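# Move shorts from hanger into basket, rehang hanger

## Task

Remove the shorts from their hanger and lower them into the basket so the whole garment ends up inside. Releasing the shorts, or a third or more of them, so that they fall in from higher than the basket's rim can fail the task, even if one gripper still holds part of the cloth. Afterwards, put the hanger back on the rail. At the end, every other hanger must still be on the rail and the rack must be standing upright. Any cloth left hanging out over the basket's rim lowers the score, and nothing may fall off the table or be left off it.

## Robot and tools

Robot: two arms, left_arm and right_arm, each with a parallel two-finger gripper. Their nominal bases sit either side of the scene origin. Calibrated base positions in the scene frame: left_arm (-0.043, +0.232, 0) m, quat_wxyz (+1.000, 0, 0, -0.016); right_arm (-0.007, -0.284, 0) m, quat_wxyz (+1.000, 0, 0, +0.016). A camera stand is fixed behind the arms. Loose objects may occasionally get a small push from outside.

Frames. Scene frame: origin at table-top height midway between the nominal bases, +z up, +x out over the table, left_arm toward +y (arm names do not match image left/right). Each arm's reported hand pose, velocities and wrist-camera pose are in that arm's own base frame; fixed cameras and the table use the scene frame. A gripper's fingers point along its +z axis and open and close along its y axis. end_effector_position (metres) is the point between the finger pads, just under 1 cm behind the tips; orientation is end_effector_quat_wxyz. Printed values can be a few centimetres off, more at long reach.

The action row. Every motion tool uses rows of 14 numbers, one flat list covering both arms: dx, dy, dz, rx, ry, rz, opening for left_arm, then the same seven for right_arm. The first six per arm are an offset, not a pose: measured from that arm's Hand target at the start of the action or move, along the Hand target's own axes. Scale: 1.0 = 0.6 m for dx, dy, dz and 180 degrees for rotation; rx, ry, rz form a single rotation vector. Values lie in [-1, 1]. Opening is absolute: +1 fully open (about 87 mm between pads), +0.5 about 69 mm, 0 about 43 mm, -0.5 about 18 mm, -1 closed. An idle arm still needs its seven numbers; sending six zeros re-requests its current Hand target, and its opening must be given as its current command, since 0 is itself a command (half open).

execute_actions(actions, cameras): actions is a list of actions; each action is a table of up to 15 rows, one per 1/30 s control step, and a short table repeats its last row to fill 15 steps. Every row counts from the start pose of that action, and each new action starts from the new Hand target, so repeating an offset keeps moving further. Images appear only when actions is empty or cameras names them. cameras: list of names, ["all"], or [].

move(target, speed, blend, opening_speed, blocking, cameras): drives each gripper in a straight line toward target, one 14-number row or a list of up to 15 rows, all offsets from the same starting Hand targets. speed in m/s, 0.002 to 2.9, default 0.25 (turns up to twice that in rad/s), one value or one per target. blend in metres rounds corners in a list; 0 stops at each point. opening_speed (0.2 or more, per second on the -1..+1 scale) ramps the fingers. Total duration capped at 10 s. Paths ignore obstacles and the other arm; faster moves lag, stray and hit harder. Openings in later targets are applied on arrival once everything is still. blocking=false returns after about 0.5 s while motion continues.

wait(seconds 0 to 10) lets time pass holding commands; stop brakes a running move; zoom_image(camera, region [x0,y0,x1,y1], up to 504 x 504 px) enlarges part of the latest image from cam_head_left, cam_head_right, cam_high, cam_low (504x504) or cam_left_wrist, cam_right_wrist (896x504); read_manual gives licence texts; finished_scene(scene) ends the scene irreversibly and nothing should follow it in that reply.

Results: per arm end-effector pose, Hand target (last commanded pose after clipping, the reference for the next offsets), grip_measured (finger position on the command scale), Tool commands, Joint positions (last value is the gripper on 0 closed to 1 open), Joint velocities (may be shown as within noise), Joint torques (include arm weight; joints 1-3 wrap at ±28 N m). A move adds a move: line, e.g. done (within 10 mm and 2 degrees), off_target, moving, held, fault, plus limits such as paced (pose clipped) or held (steps withheld).

Control quirks: commanded orientation is clipped to within 40 degrees of the measured one each step. Friction and weight leave the gripper short, low or tilted; check after every move and send the remaining gap as an offset. Small moves may not happen or go sideways. To grip, command about 0.04 below grip_measured at first contact.

Avoid: dropping the shorts from above the rim, releasing anything moving, hitting the rack or table hard, pushing into unreachable poses, arms or grippers touching each other (the clearance check will not prevent gripper contact), paths close to an arm's own base, and knocking hangers or the rack over. Motor heat from holding loads or long stretched reach gives MOTOR HOT at 75 °C, a fold-away fault at 90 °C and a collapse at 100 °C. Slow, smooth, short moves are safer and preferred.

Each tool is called after "Request:" as name([rows], argument=value, ...), one row to a line, values as JSON.

## Session

Request:
move(target=[-0.389,0,-0.271,0,-0.528,0,1,-0.389,0,-0.271,0,-0.528,0,1], cameras=["all"])

Scene clock: 5.17 s.
left_arm: end_effector_position=(+0.1910, +0.0000, +0.3670) grip_measured=+1.000 end_effector_quat_wxyz=(+0.943, +0.000, +0.334, +0.000) | right_arm: end_effector_position=(+0.1926, +0.0000, +0.3642) grip_measured=+0.969 end_effector_quat_wxyz=(+0.942, +0.000, +0.336, +0.000)
Joint positions: left_arm=[0 0.091 0.098 0.883 0 0 1] | right_arm=[0 0.094 0.091 0.887 0 0 0.984]
Joint torques (N m): left_arm=[0.13 3.71 5.01 0.97 -0.11 -0.03] | right_arm=[0.18 3.95 5.85 1.06 0.02 0.11]
Heat: left arm: 38 °C; right arm: 38 °C.
Hand target: left_arm +0.1962, -0.0001, +0.3596; +0.940, +0.000, +0.342, +0.000 | right_arm +0.1956, +0.0000, +0.3609; +0.941, +0.000, +0.340, +0.000
Off the commanded pose: left_arm 0.009 m, 1 deg | right_arm 0.004 m, 0 deg.
move: done

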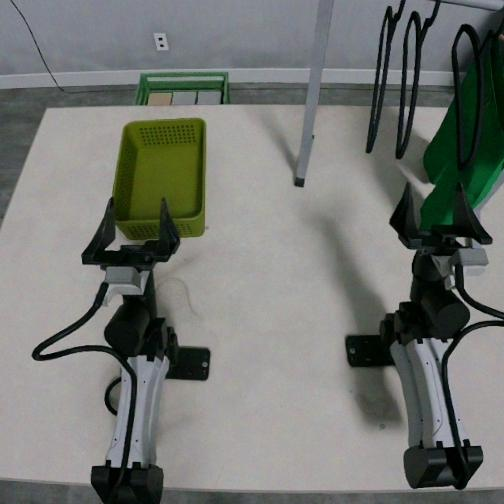

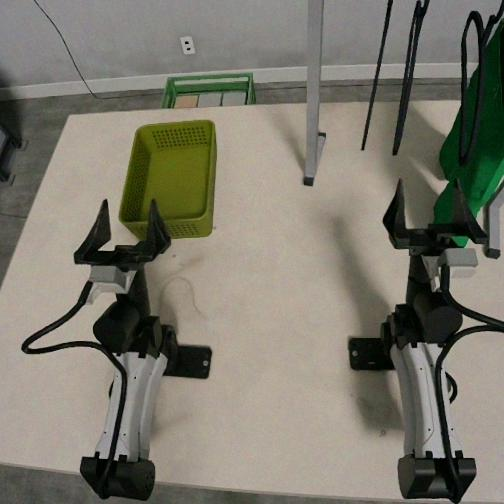

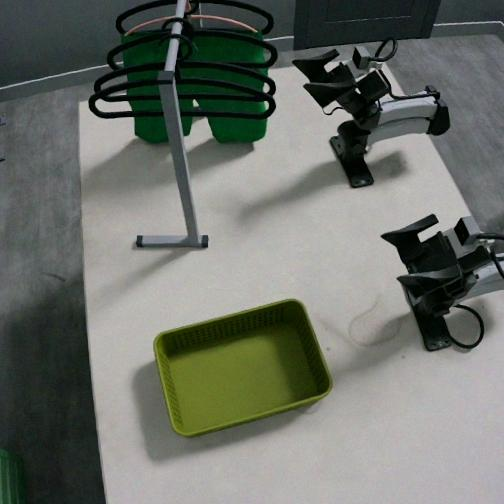

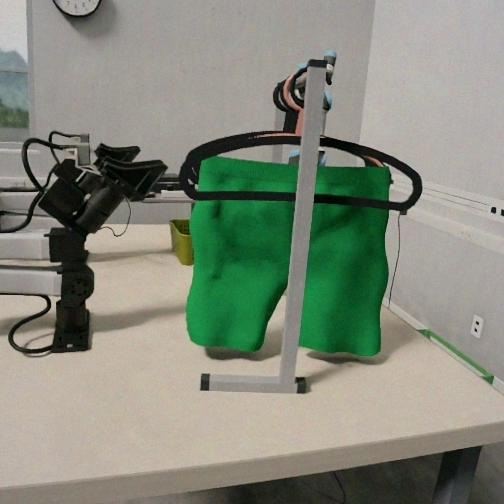

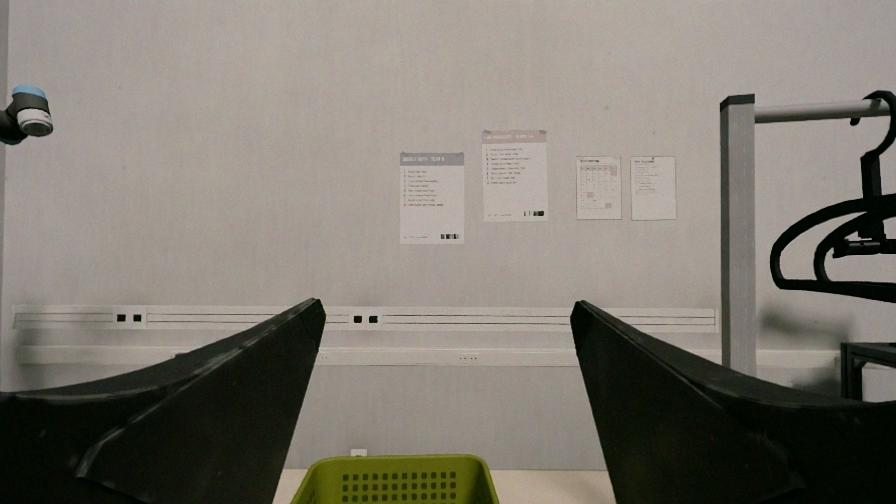

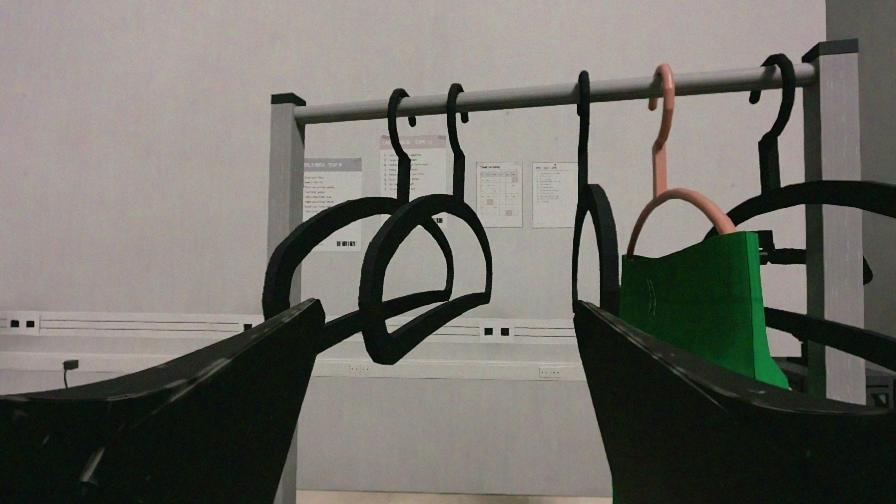

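Request:
move(target=[0.184,-0.353,-0.15,0.2337,0.263,-0.109,1,0.0087,-0.227,-0.038,0.0483,0.2788,-0.0226,0.3], speed=0.35, cameras=["cam_right_wrist"])

Scene clock: 35.13 s.
left_arm: end_effector_position=(+0.2230, -0.2080, +0.2057) grip_measured=+1.000 end_effector_quat_wxyz=(+0.649, +0.273, +0.661, -0.259) | right_arm: end_effector_position=(+0.1844, -0.1353, +0.3359) grip_measured=+0.300 end_effector_quat_wxyz=(+0.706, +0.057, +0.703, -0.054)
Joint positions: left_arm=[-0.727 0.617 0.326 0.266 0.045 0.014 1] | right_arm=[-1.471 0.627 0.827 -0.185 -1.313 0.018 0.65]
Joint torques (N m): left_arm=[0.29 0.43 10.43 1.82 0.05 -0.18] | right_arm=[0.88 1.99 8.79 1.31 0.16 0.03]
Heat: left arm: 40 °C; right arm: 40 °C.
Hand target: left_arm +0.2229, -0.2118, +0.2197; +0.653, +0.271, +0.653, -0.271 | right_arm +0.1850, -0.1362, +0.3400; +0.705, +0.057, +0.705, -0.057
Off the commanded pose: left_arm 0.014 m, 2 deg | right_arm 0.004 m, 0 deg.
move: off_target (left_arm)
Images, in order (width x height): cam_right_wrist 896x504.

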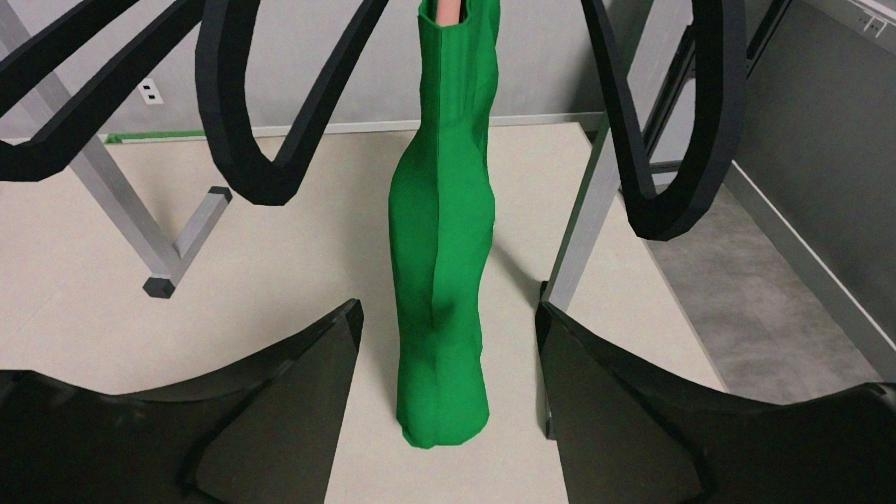

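Request:
move([
  [0,0,0,0,0,0,1,0.1,0.008,0,0,0,0,0.3],
  [0,0,0,0,0,0,1,0.1,0.008,0.17,0,0,0,0.3],
  [0,0,0,0,0,0,1,0.1,0.008,0.17,0,0,0,-1],
  [0,0,0,0,0,0,1,0.18,0.008,0.203,0,0,0,-1],
  [0,0,0,0,0,0,1,0.265,0.008,0.22,0,0,0,-1],
], speed=[0.25,0.12,0.12,0.09,0.09], blend=[0.02,0,0,0.01,0], opening_speed=2.5, cameras=["cam_right_wrist","cam_low","cam_high"])

Scene clock: 48.07 s.
left_arm: end_effector_position=(+0.2230, -0.2080, +0.2057) grip_measured=+1.000 end_effector_quat_wxyz=(+0.649, +0.273, +0.661, -0.259) | right_arm: end_effector_position=(+0.3137, -0.1523, +0.1771) grip_measured=-0.954 end_effector_quat_wxyz=(+0.697, +0.059, +0.712, -0.053)
Joint positions: left_arm=[-0.727 0.617 0.326 0.266 0.045 0.014 1] | right_arm=[-0.724 1.07 0.331 0.713 -0.565 -0.006 0.023]
Joint torques (N m): left_arm=[0.29 0.43 10.43 1.82 0.05 -0.17] | right_arm=[0.9 -1.22 7.02 2.19 0.13 0.17]
Heat: left arm: 44 °C; right arm: 42 °C.
Hand target: left_arm +0.2229, -0.2118, +0.2197; +0.653, +0.271, +0.653, -0.271 | right_arm +0.3161, -0.1528, +0.1811; +0.705, +0.057, +0.705, -0.057
Off the commanded pose: left_arm 0.014 m, 2 deg | right_arm 0.005 m, 1 deg.
move: off_target (left_arm); target 3's new opening was sent with right_arm's hand 0.013 m and 2 deg from that target
Images, in order (width x height): cam_high 504x504, cam_low 504x504, cam_right_wrist 896x504.

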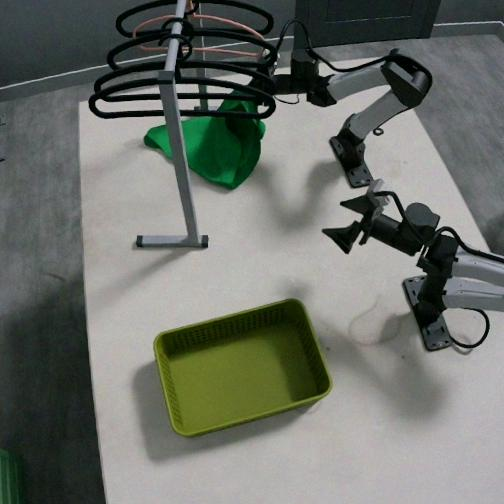

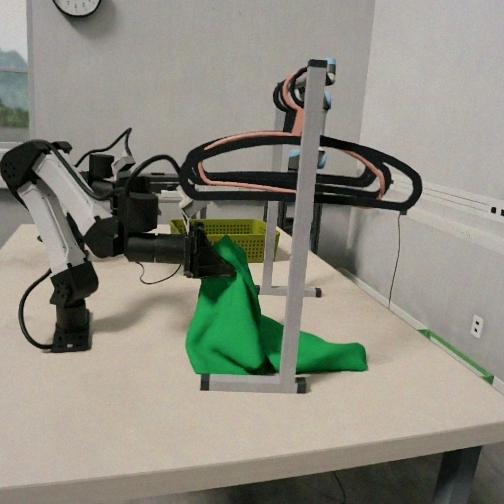

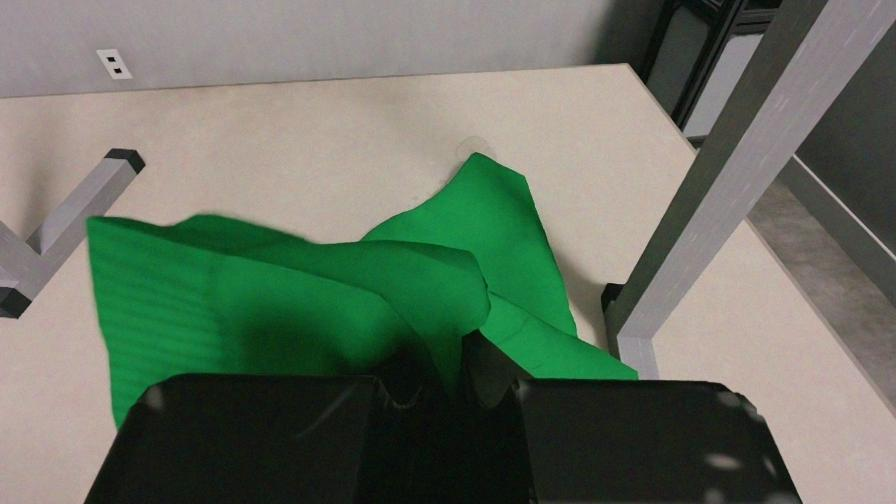

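Request:
move([
  [0,0,-0.1,0,0,0,1,-0.065,0.015,-0.249,0,0,0,-1],
  [0,0,-0.117,0,0,0,1,-0.282,0.212,-0.282,-0.12,0,0,-1],
  [0,0,-0.117,0,0,0,1,-0.365,0.623,-0.206,-0.246,0,0,-1],
], blend=[0.03,0.05,0], speed=0.25, cameras=["all"])

Scene clock: 59.43 s.
left_arm: end_effector_position=(+0.1771, -0.1630, +0.2098) grip_measured=+1.000 end_effector_quat_wxyz=(+0.651, +0.273, +0.658, -0.262) | right_arm: end_effector_position=(+0.1837, +0.1963, +0.3989) grip_measured=-0.954 end_effector_quat_wxyz=(+0.699, -0.064, +0.707, -0.090)
Joint positions: left_arm=[-0.666 0.167 0.326 -0.175 0.11 0.013 1] | right_arm=[-1.613 0.035 1.373 -0.239 -1.58 0.881 0.023]
Joint torques (N m): left_arm=[0.72 1.39 9.39 1.67 0.05 -0.17] | right_arm=[0.17 11.08 -0.24 0.28 0.61 0.2]
Heat: left arm: 46 °C; right arm: 43 °C.
Hand target: left_arm +0.1733, -0.1621, +0.2198; +0.653, +0.271, +0.653, -0.271 | right_arm +0.1832, +0.1878, +0.4054; +0.700, -0.049, +0.708, -0.075 (not the last commanded pose)
Off the commanded pose: left_arm 0.011 m, 1 deg | right_arm 0.081 m, 39 deg.
shoulder posture changed (right arm): the wrist came as close to joint 1's axis as it can, and the arm is now in the other of its two shoulder postures.
move: held (right_arm; a check stopped the path), off_target (left_arm); limits=held
pose unreachable (right arm): on one or more control steps of this call, first in action 0 (counted from 0), this arm could not follow its commanded pose, so it was not sent that pose on those steps. It may still have moved: this result reports where it is.
cause: moving toward the commanded pose would bring a part of the arm too close to another arm (this arm's forearm (the part past joint 3) and the left arm's fingers, 21 mm apart when this arm was first held).

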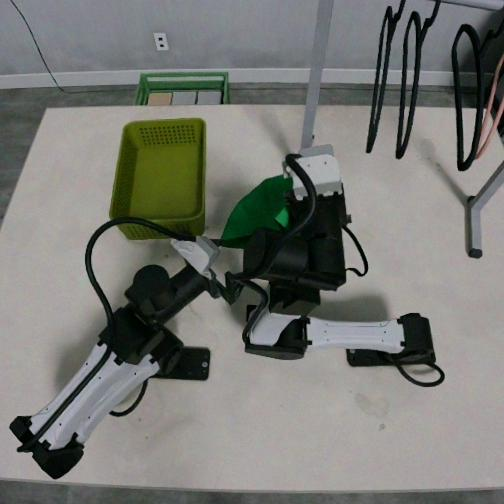

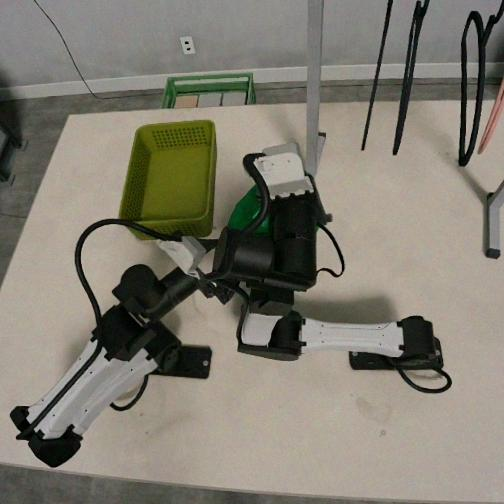

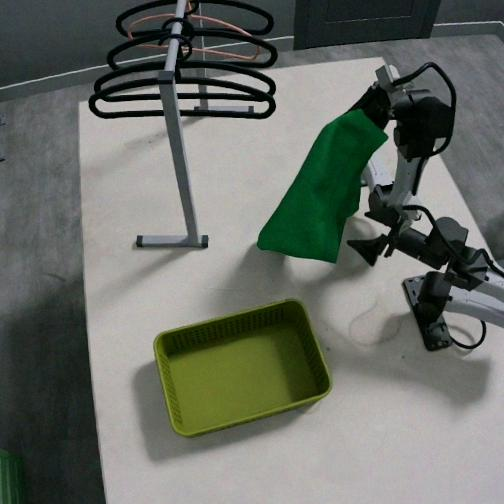

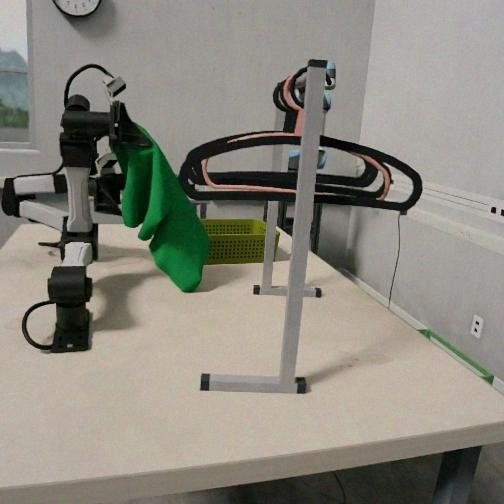

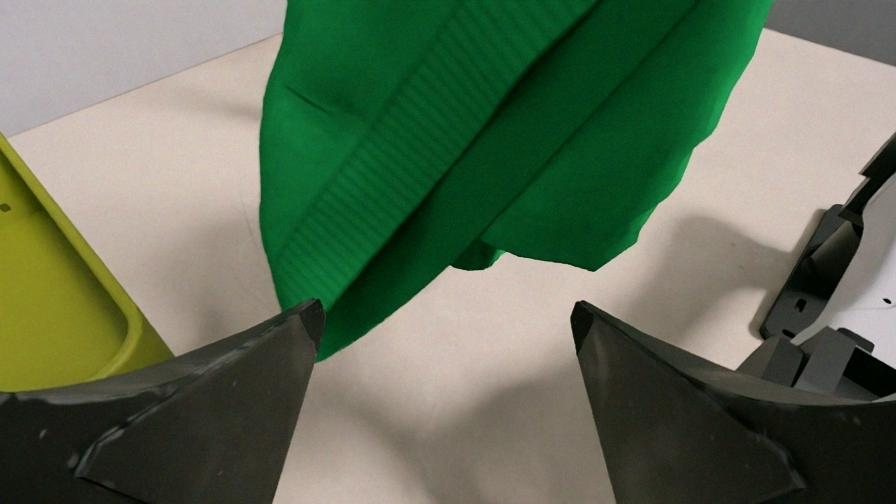

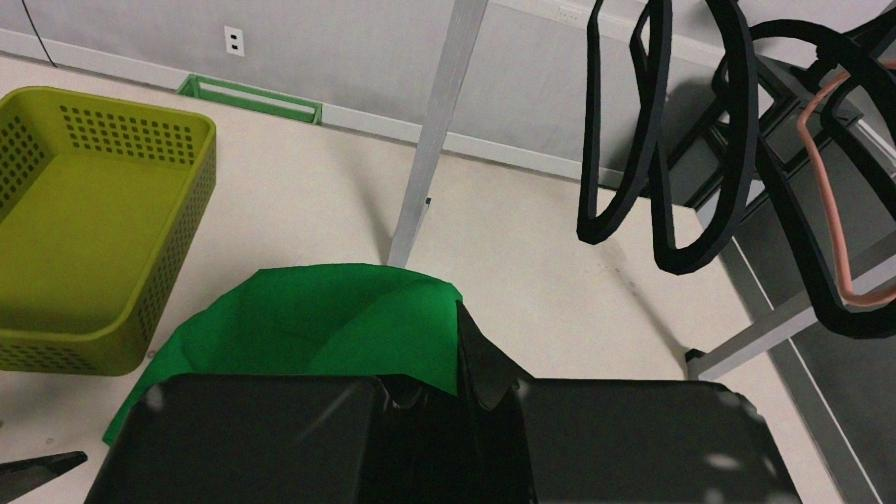

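Request:
wait(seconds=0, cameras=["cam_left_wrist","cam_low","cam_high","cam_head_left"])

Scene clock: 71.07 s.
left_arm: end_effector_position=(+0.1771, -0.1630, +0.2098) grip_measured=+1.000 end_effector_quat_wxyz=(+0.651, +0.273, +0.658, -0.262) | right_arm: end_effector_position=(+0.1837, +0.1963, +0.3989) grip_measured=-0.954 end_effector_quat_wxyz=(+0.699, -0.064, +0.707, -0.090)
Joint positions: left_arm=[-0.666 0.167 0.326 -0.175 0.11 0.013 1] | right_arm=[-1.613 0.035 1.373 -0.239 -1.58 0.881 0.023]
Joint torques (N m): left_arm=[0.7 1.37 9.4 1.67 0.05 -0.17] | right_arm=[0.2 11.11 -0.28 0.26 0.62 0.19]
Heat: left arm: 47 °C; right arm: 46 °C.
Hand target: left_arm +0.1733, -0.1621, +0.2198; +0.653, +0.271, +0.653, -0.271 | right_arm +0.1832, +0.1878, +0.4054; +0.700, -0.049, +0.708, -0.075 (not the last commanded pose)
Tool commands: left_gripper/opening=+1.0 right_gripper/opening=-1.0
Off the commanded pose: left_arm 0.011 m, 1 deg | right_arm 0.081 m, 39 deg.
Images, in order (width x height): cam_head_left 504x504, cam_high 504x504, cam_low 504x504, cam_left_wrist 896x504.

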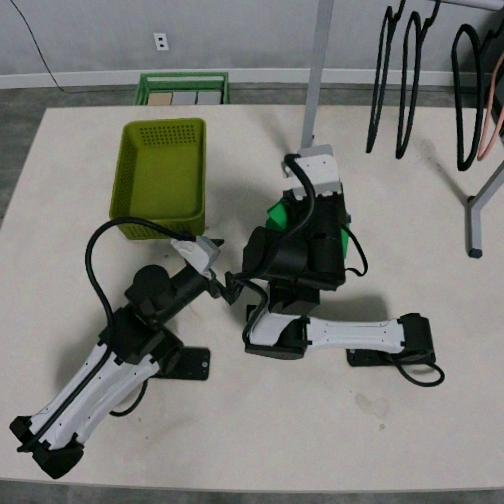

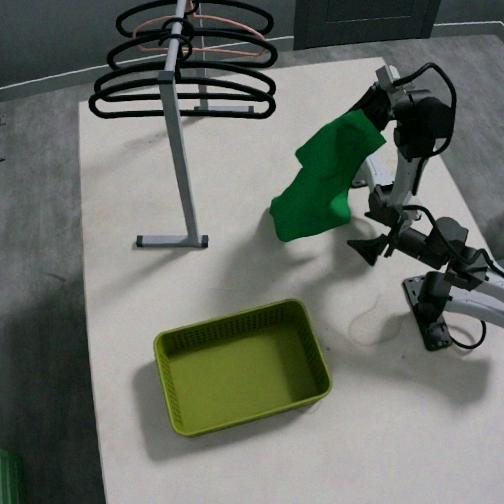

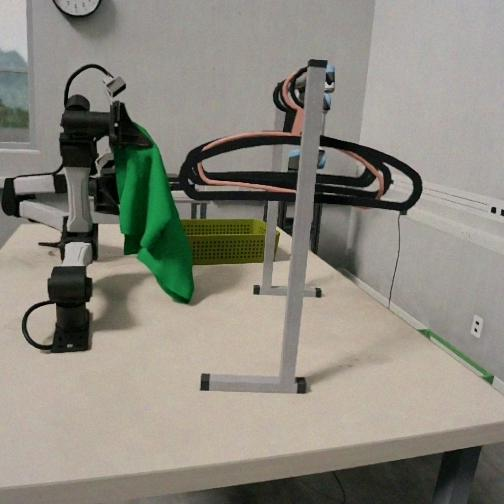

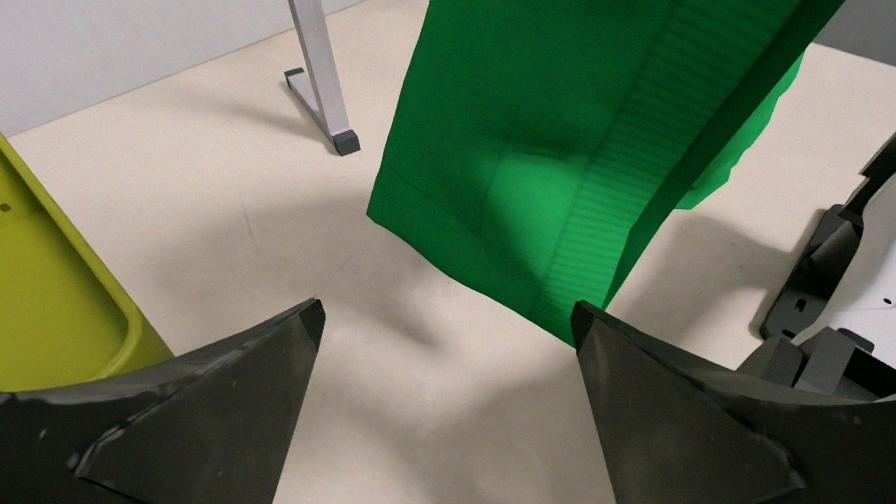

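Request:
move([
  [-0.1,0.05,-0.08,0,0,0,1,0,0,0,0,0,0,-1],
  [-0.283,0.145,0.077,0.239,0,0,1,0,0,0,0,0,0,-1],
  [-0.283,0.145,0.077,0.239,0,0,1,-0.022,-0.0195,0.083,-0.5,-0.046,0.042,-1],
], blend=[0.03,0,0], speed=0.25, cameras=["all"])

Scene clock: 87.23 s.
left_arm: end_effector_position=(+0.2701, -0.1319, +0.3821) grip_measured=+1.000 end_effector_quat_wxyz=(+0.542, +0.450, +0.546, -0.454) | right_arm: end_effector_position=(+0.2338, +0.1895, +0.4094) grip_measured=-0.954 end_effector_quat_wxyz=(+0.683, +0.013, +0.710, -0.171)
Joint positions: left_arm=[0.169 1.206 1.249 -0.134 1.555 0.083 1] | right_arm=[-1.839 0.085 1.582 -0.368 -1.58 0.903 0.023]
Joint torques (N m): left_arm=[-0.44 -2.55 9.28 1.19 0.1 -0.11] | right_arm=[-0.46 13.07 -0.83 0.16 0.59 0.17]
Heat: left arm: 47 °C; right arm: 52 °C.
Hand target: left_arm +0.2675, -0.1334, +0.3896; +0.508, +0.491, +0.509, -0.491 | right_arm +0.2327, +0.1768, +0.4201; +0.679, -0.205, +0.698, +0.098
Off the commanded pose: left_arm 0.008 m, 9 deg | right_arm 0.017 m, 104 deg; orientation clipped.
joint sent to its limit (left arm) — joint 5 (wrist yaw), upper limit. The joint targets are off in orientation, not in position.
joint sent to its limit (right arm) — joint 5 (wrist yaw), lower limit. The joint targets are off in orientation, not in position.
move: off_target (left_arm, right_arm); limits=paced

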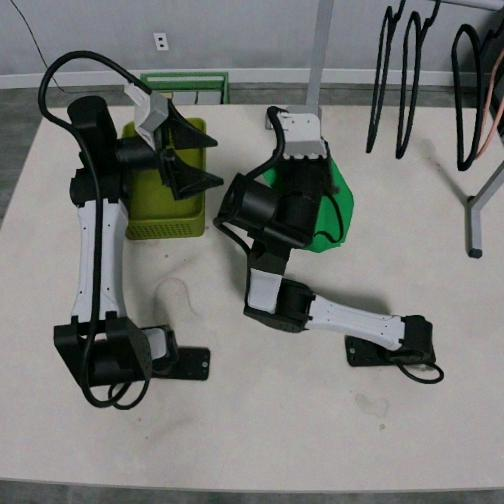

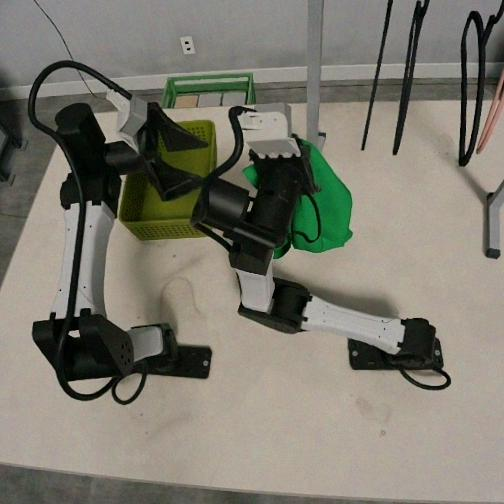

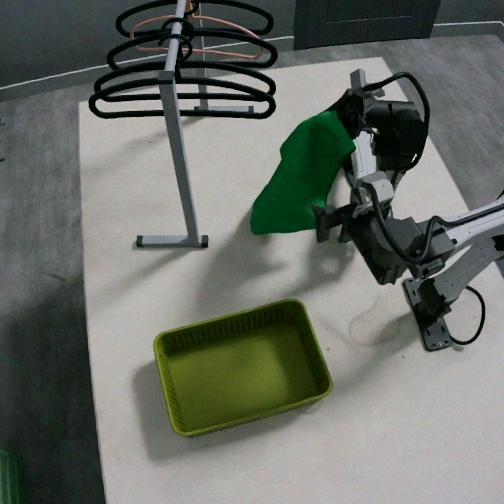

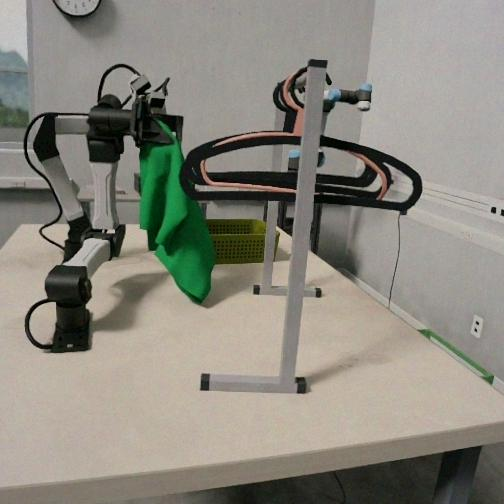

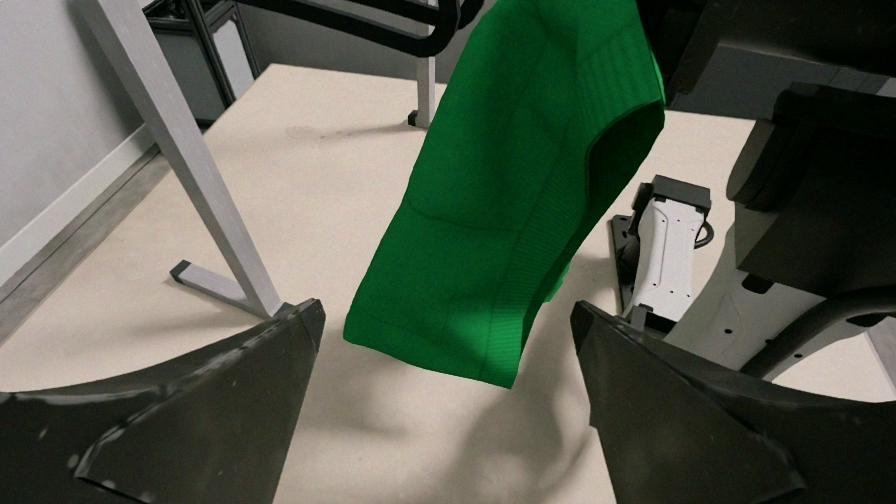

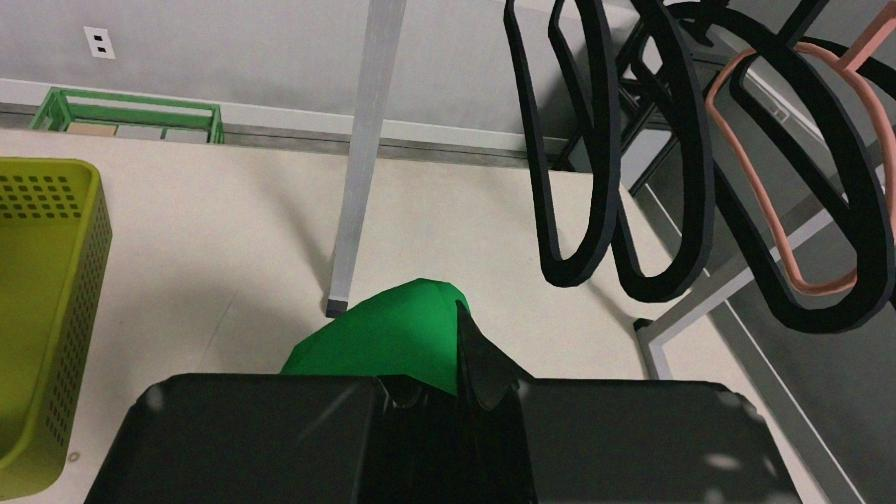

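Request:
move([
  [0,0,0,0,0,0,1,0.18,-0.1455,-0.128,0.1377,-0.0086,0.0487,-1],
  [0,0,0,0,0,0,1,0.258,-0.303,-0.202,0.1377,-0.0086,0.0487,-1],
  [0,0,0,0,0,0,1,0.2835,-0.281,-0.1185,0.0265,-0.0168,0.046,-1],
  [0,0,0,0,0,0,1,0.2305,-0.18,-0.035,-0.1676,-0.0302,0.0393,-1],
  [0,0,0,0,0,0,1,0,0,0,-0.3516,-0.0418,0.0302,-1],
], blend=0.02, speed=0.2, cameras=["all"])

Scene clock: 102.13 s.
left_arm: end_effector_position=(+0.2701, -0.1319, +0.3821) grip_measured=+1.000 end_effector_quat_wxyz=(+0.542, +0.450, +0.546, -0.454) | right_arm: end_effector_position=(+0.2353, +0.1865, +0.4087) grip_measured=-0.954 end_effector_quat_wxyz=(+0.687, +0.021, +0.707, -0.165)
Joint positions: left_arm=[0.169 1.206 1.249 -0.134 1.555 0.083 1] | right_arm=[-1.847 0.357 2.079 -1.575 -1.581 -0.06 0.023]
Joint torques (N m): left_arm=[-0.44 -2.56 9.31 1.19 0.1 -0.11] | right_arm=[0.46 12.79 -1.18 1.2 0.11 0.23]
Heat: left arm: 46 °C; right arm: 56 °C.
Hand target: left_arm +0.2675, -0.1334, +0.3896; +0.508, +0.491, +0.509, -0.491 | right_arm +0.2327, +0.1768, +0.4201; +0.682, -0.200, +0.696, +0.102
Off the commanded pose: left_arm 0.008 m, 9 deg | right_arm 0.015 m, 104 deg; orientation clipped.
joint sent to its limit (left arm) — joint 5 (wrist yaw), upper limit. The joint targets are off in orientation, not in position.
joint sent to its limit (right arm) — joint 5 (wrist yaw), lower limit. The joint targets are off in orientation, not in position.
move: off_target (left_arm, right_arm); limits=paced

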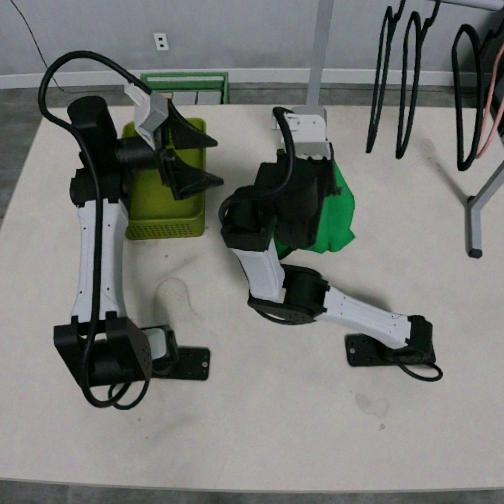

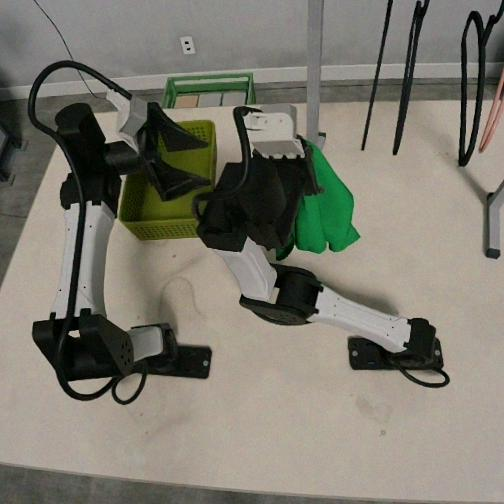

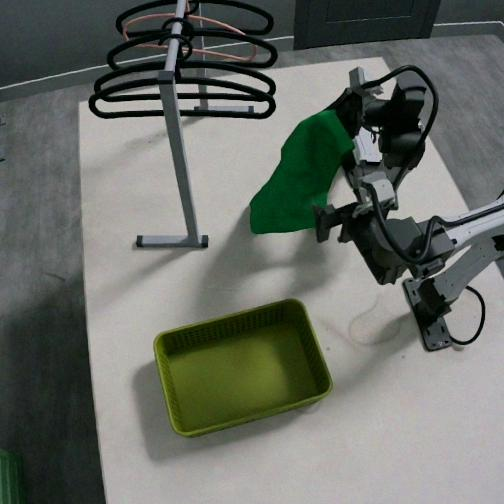

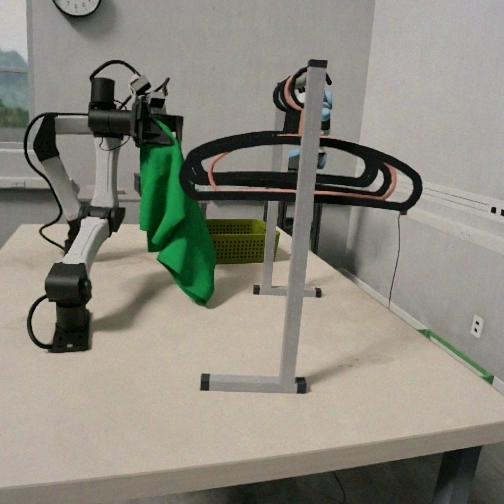

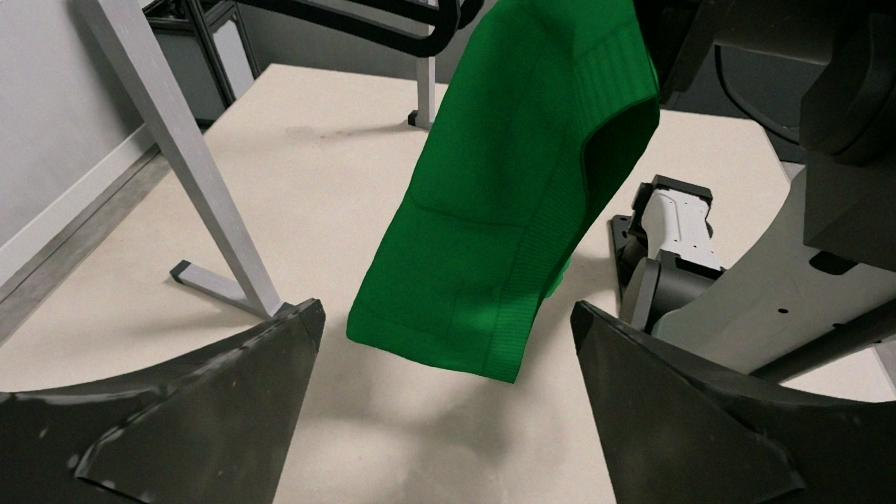

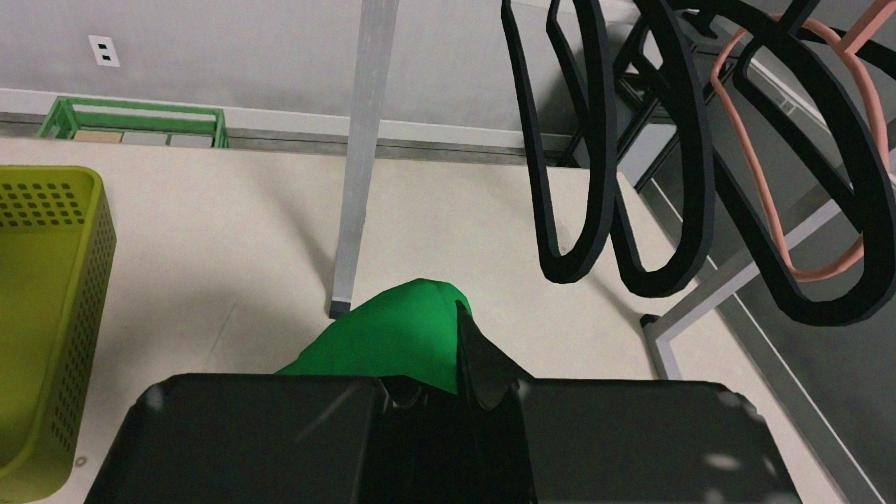

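Request:
move([
  [0,0,0,0,0,0,1,0.18,-0.1455,-0.128,0.1377,-0.0086,0.0487,-1],
  [0,0,0,0,0,0,1,0.258,-0.303,-0.202,0.1377,-0.0086,0.0487,-1],
], speed=0.2, cameras=["cam_head_left"])

Scene clock: 114.73 s.
left_arm: end_effector_position=(+0.2701, -0.1319, +0.3821) grip_measured=+1.000 end_effector_quat_wxyz=(+0.542, +0.450, +0.546, -0.454) | right_arm: end_effector_position=(+0.1935, -0.0601, +0.2963) grip_measured=-0.954 end_effector_quat_wxyz=(+0.652, +0.286, +0.646, -0.277)
Joint positions: left_arm=[0.169 1.206 1.249 -0.134 1.555 0.083 1] | right_arm=[-2.395 0.078 1.091 -1.525 -1.576 -0.498 0.023]
Joint torques (N m): left_arm=[-0.44 -2.56 9.29 1.19 0.1 -0.11] | right_arm=[-0.49 5.01 4.08 1.2 -0.37 0.23]
Heat: left arm: 45 °C; right arm: 55 °C.
Hand target: left_arm +0.2675, -0.1334, +0.3896; +0.508, +0.491, +0.509, -0.491 | right_arm +0.2002, -0.0586, +0.2967; +0.708, +0.047, +0.704, -0.038
Off the commanded pose: left_arm 0.008 m, 9 deg | right_arm 0.007 m, 47 deg; orientation clipped.
joint sent to its limit (left arm) — joint 5 (wrist yaw), upper limit. The joint targets are off in orientation, not in position.
joint sent to its limit (right arm) — joint 5 (wrist yaw), lower limit. The joint targets are off in orientation, not in position.
move: off_target (left_arm, right_arm); limits=paced
Images, in order (width x height): cam_head_left 504x504.

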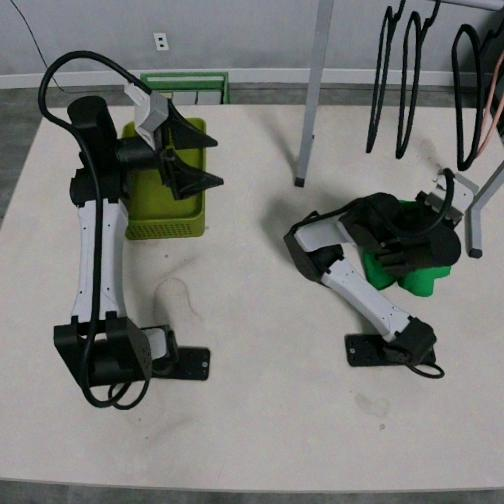

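Request:
move(target=[0,0,0,0,0,0,1,0,-0.288,-0.13,0.219,0,0,-1], speed=0.15, cameras=["cam_head_left"])

Scene clock: 127.73 s.
left_arm: end_effector_position=(+0.2701, -0.1319, +0.3821) grip_measured=+1.000 end_effector_quat_wxyz=(+0.542, +0.450, +0.546, -0.454) | right_arm: end_effector_position=(+0.1016, -0.2194, +0.2868) grip_measured=-0.954 end_effector_quat_wxyz=(+0.646, +0.294, +0.656, -0.258)
Joint positions: left_arm=[0.169 1.206 1.249 -0.134 1.555 0.083 1] | right_arm=[-1.783 0.514 0.66 -0.204 -0.981 -0.007 0.023]
Joint torques (N m): left_arm=[-0.43 -2.56 9.28 1.19 0.1 -0.11] | right_arm=[0.87 0.57 6.84 2.06 0.12 0.22]
Heat: left arm: 45 °C; right arm: 52 °C.
Hand target: left_arm +0.2675, -0.1334, +0.3896; +0.508, +0.491, +0.509, -0.491 | right_arm +0.1019, -0.2207, +0.2940; +0.650, +0.283, +0.650, -0.273
Off the commanded pose: left_arm 0.008 m, 9 deg | right_arm 0.007 m, 2 deg.
shoulder posture changed (right arm): the wrist came as close to joint 1's axis as it can, and the arm is now in the other of its two shoulder postures.
joint sent to its limit (left arm) — joint 5 (wrist yaw), upper limit. The joint targets are off in orientation, not in position.
move: off_target (left_arm)
Images, in order (width x height): cam_head_left 504x504.

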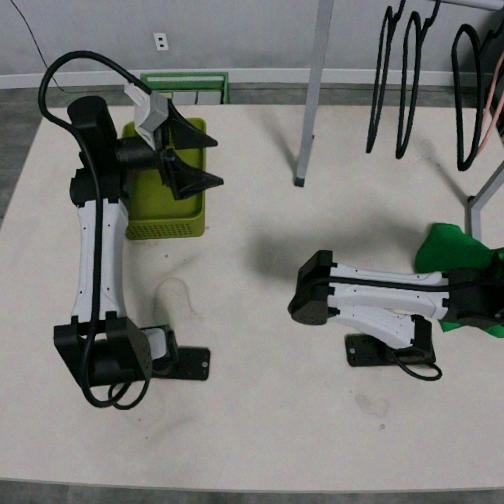

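Request:
move([
  [0,0,0,0,0,0,1,0.007,0.196,0.066,-0.15,0,0,-1],
  [0,0,0,0,0,0,1,-0.043,0.459,-0.168,-0.495,0,0,-1],
  [0,0,0,0,0,0,1,-0.21,0.611,-0.337,-0.751,0,0,-1],
], speed=0.22, blend=[0.01,0.01,0], cameras=["all"])

Scene clock: 140.23 s.
left_arm: end_effector_position=(+0.2701, -0.1319, +0.3821) grip_measured=+1.000 end_effector_quat_wxyz=(+0.542, +0.450, +0.546, -0.454) | right_arm: end_effector_position=(+0.2291, +0.1754, +0.4157) grip_measured=-0.954 end_effector_quat_wxyz=(+0.502, -0.482, +0.516, +0.500)
Joint positions: left_arm=[0.169 1.206 1.249 -0.134 1.555 0.083 1] | right_arm=[-0.001 1.166 1.305 -0.043 -1.535 0.129 0.023]
Joint torques (N m): left_arm=[-0.44 -2.56 9.31 1.19 0.1 -0.11] | right_arm=[0.8 -1.8 9.51 1.52 0 0.21]
Heat: left arm: 46 °C; right arm: 48 °C.
Hand target: left_arm +0.2675, -0.1334, +0.3896; +0.508, +0.491, +0.509, -0.491 | right_arm +0.2268, +0.1770, +0.4259; +0.510, -0.493, +0.500, +0.497
Off the commanded pose: left_arm 0.008 m, 9 deg | right_arm 0.011 m, 2 deg.
joint sent to its limit (left arm) — joint 5 (wrist yaw), upper limit. The joint targets are off in orientation, not in position.
move: off_target (left_arm, right_arm)

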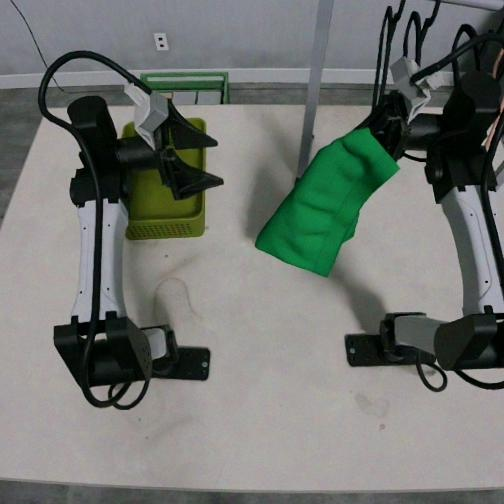

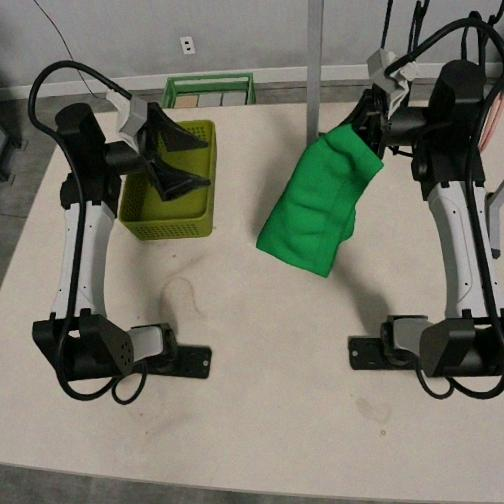

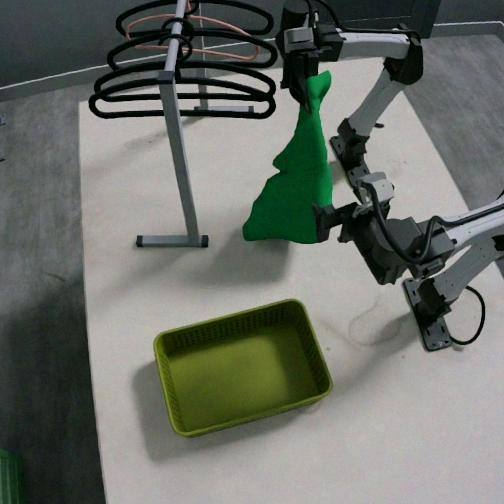

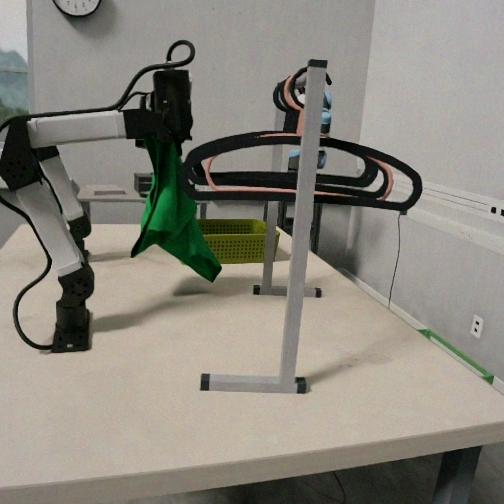

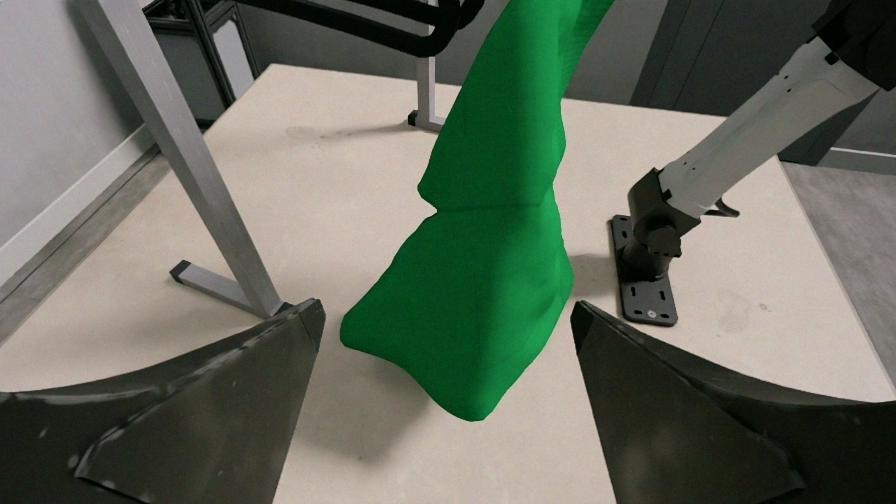

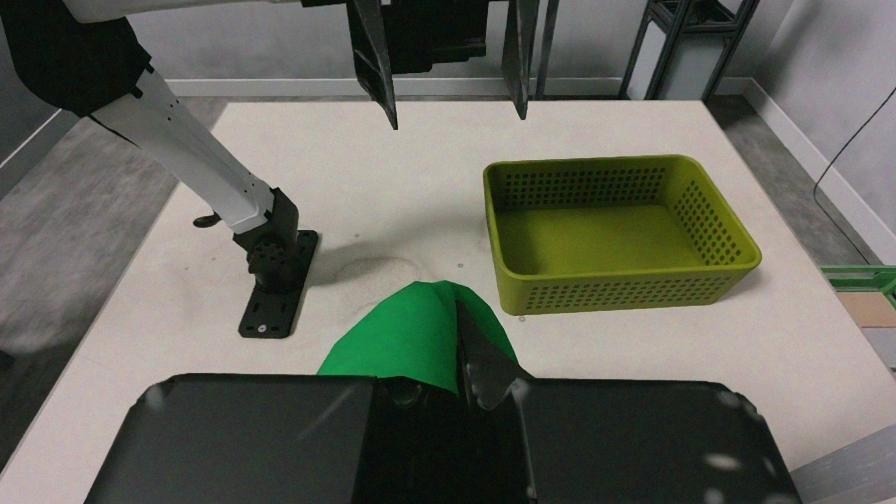

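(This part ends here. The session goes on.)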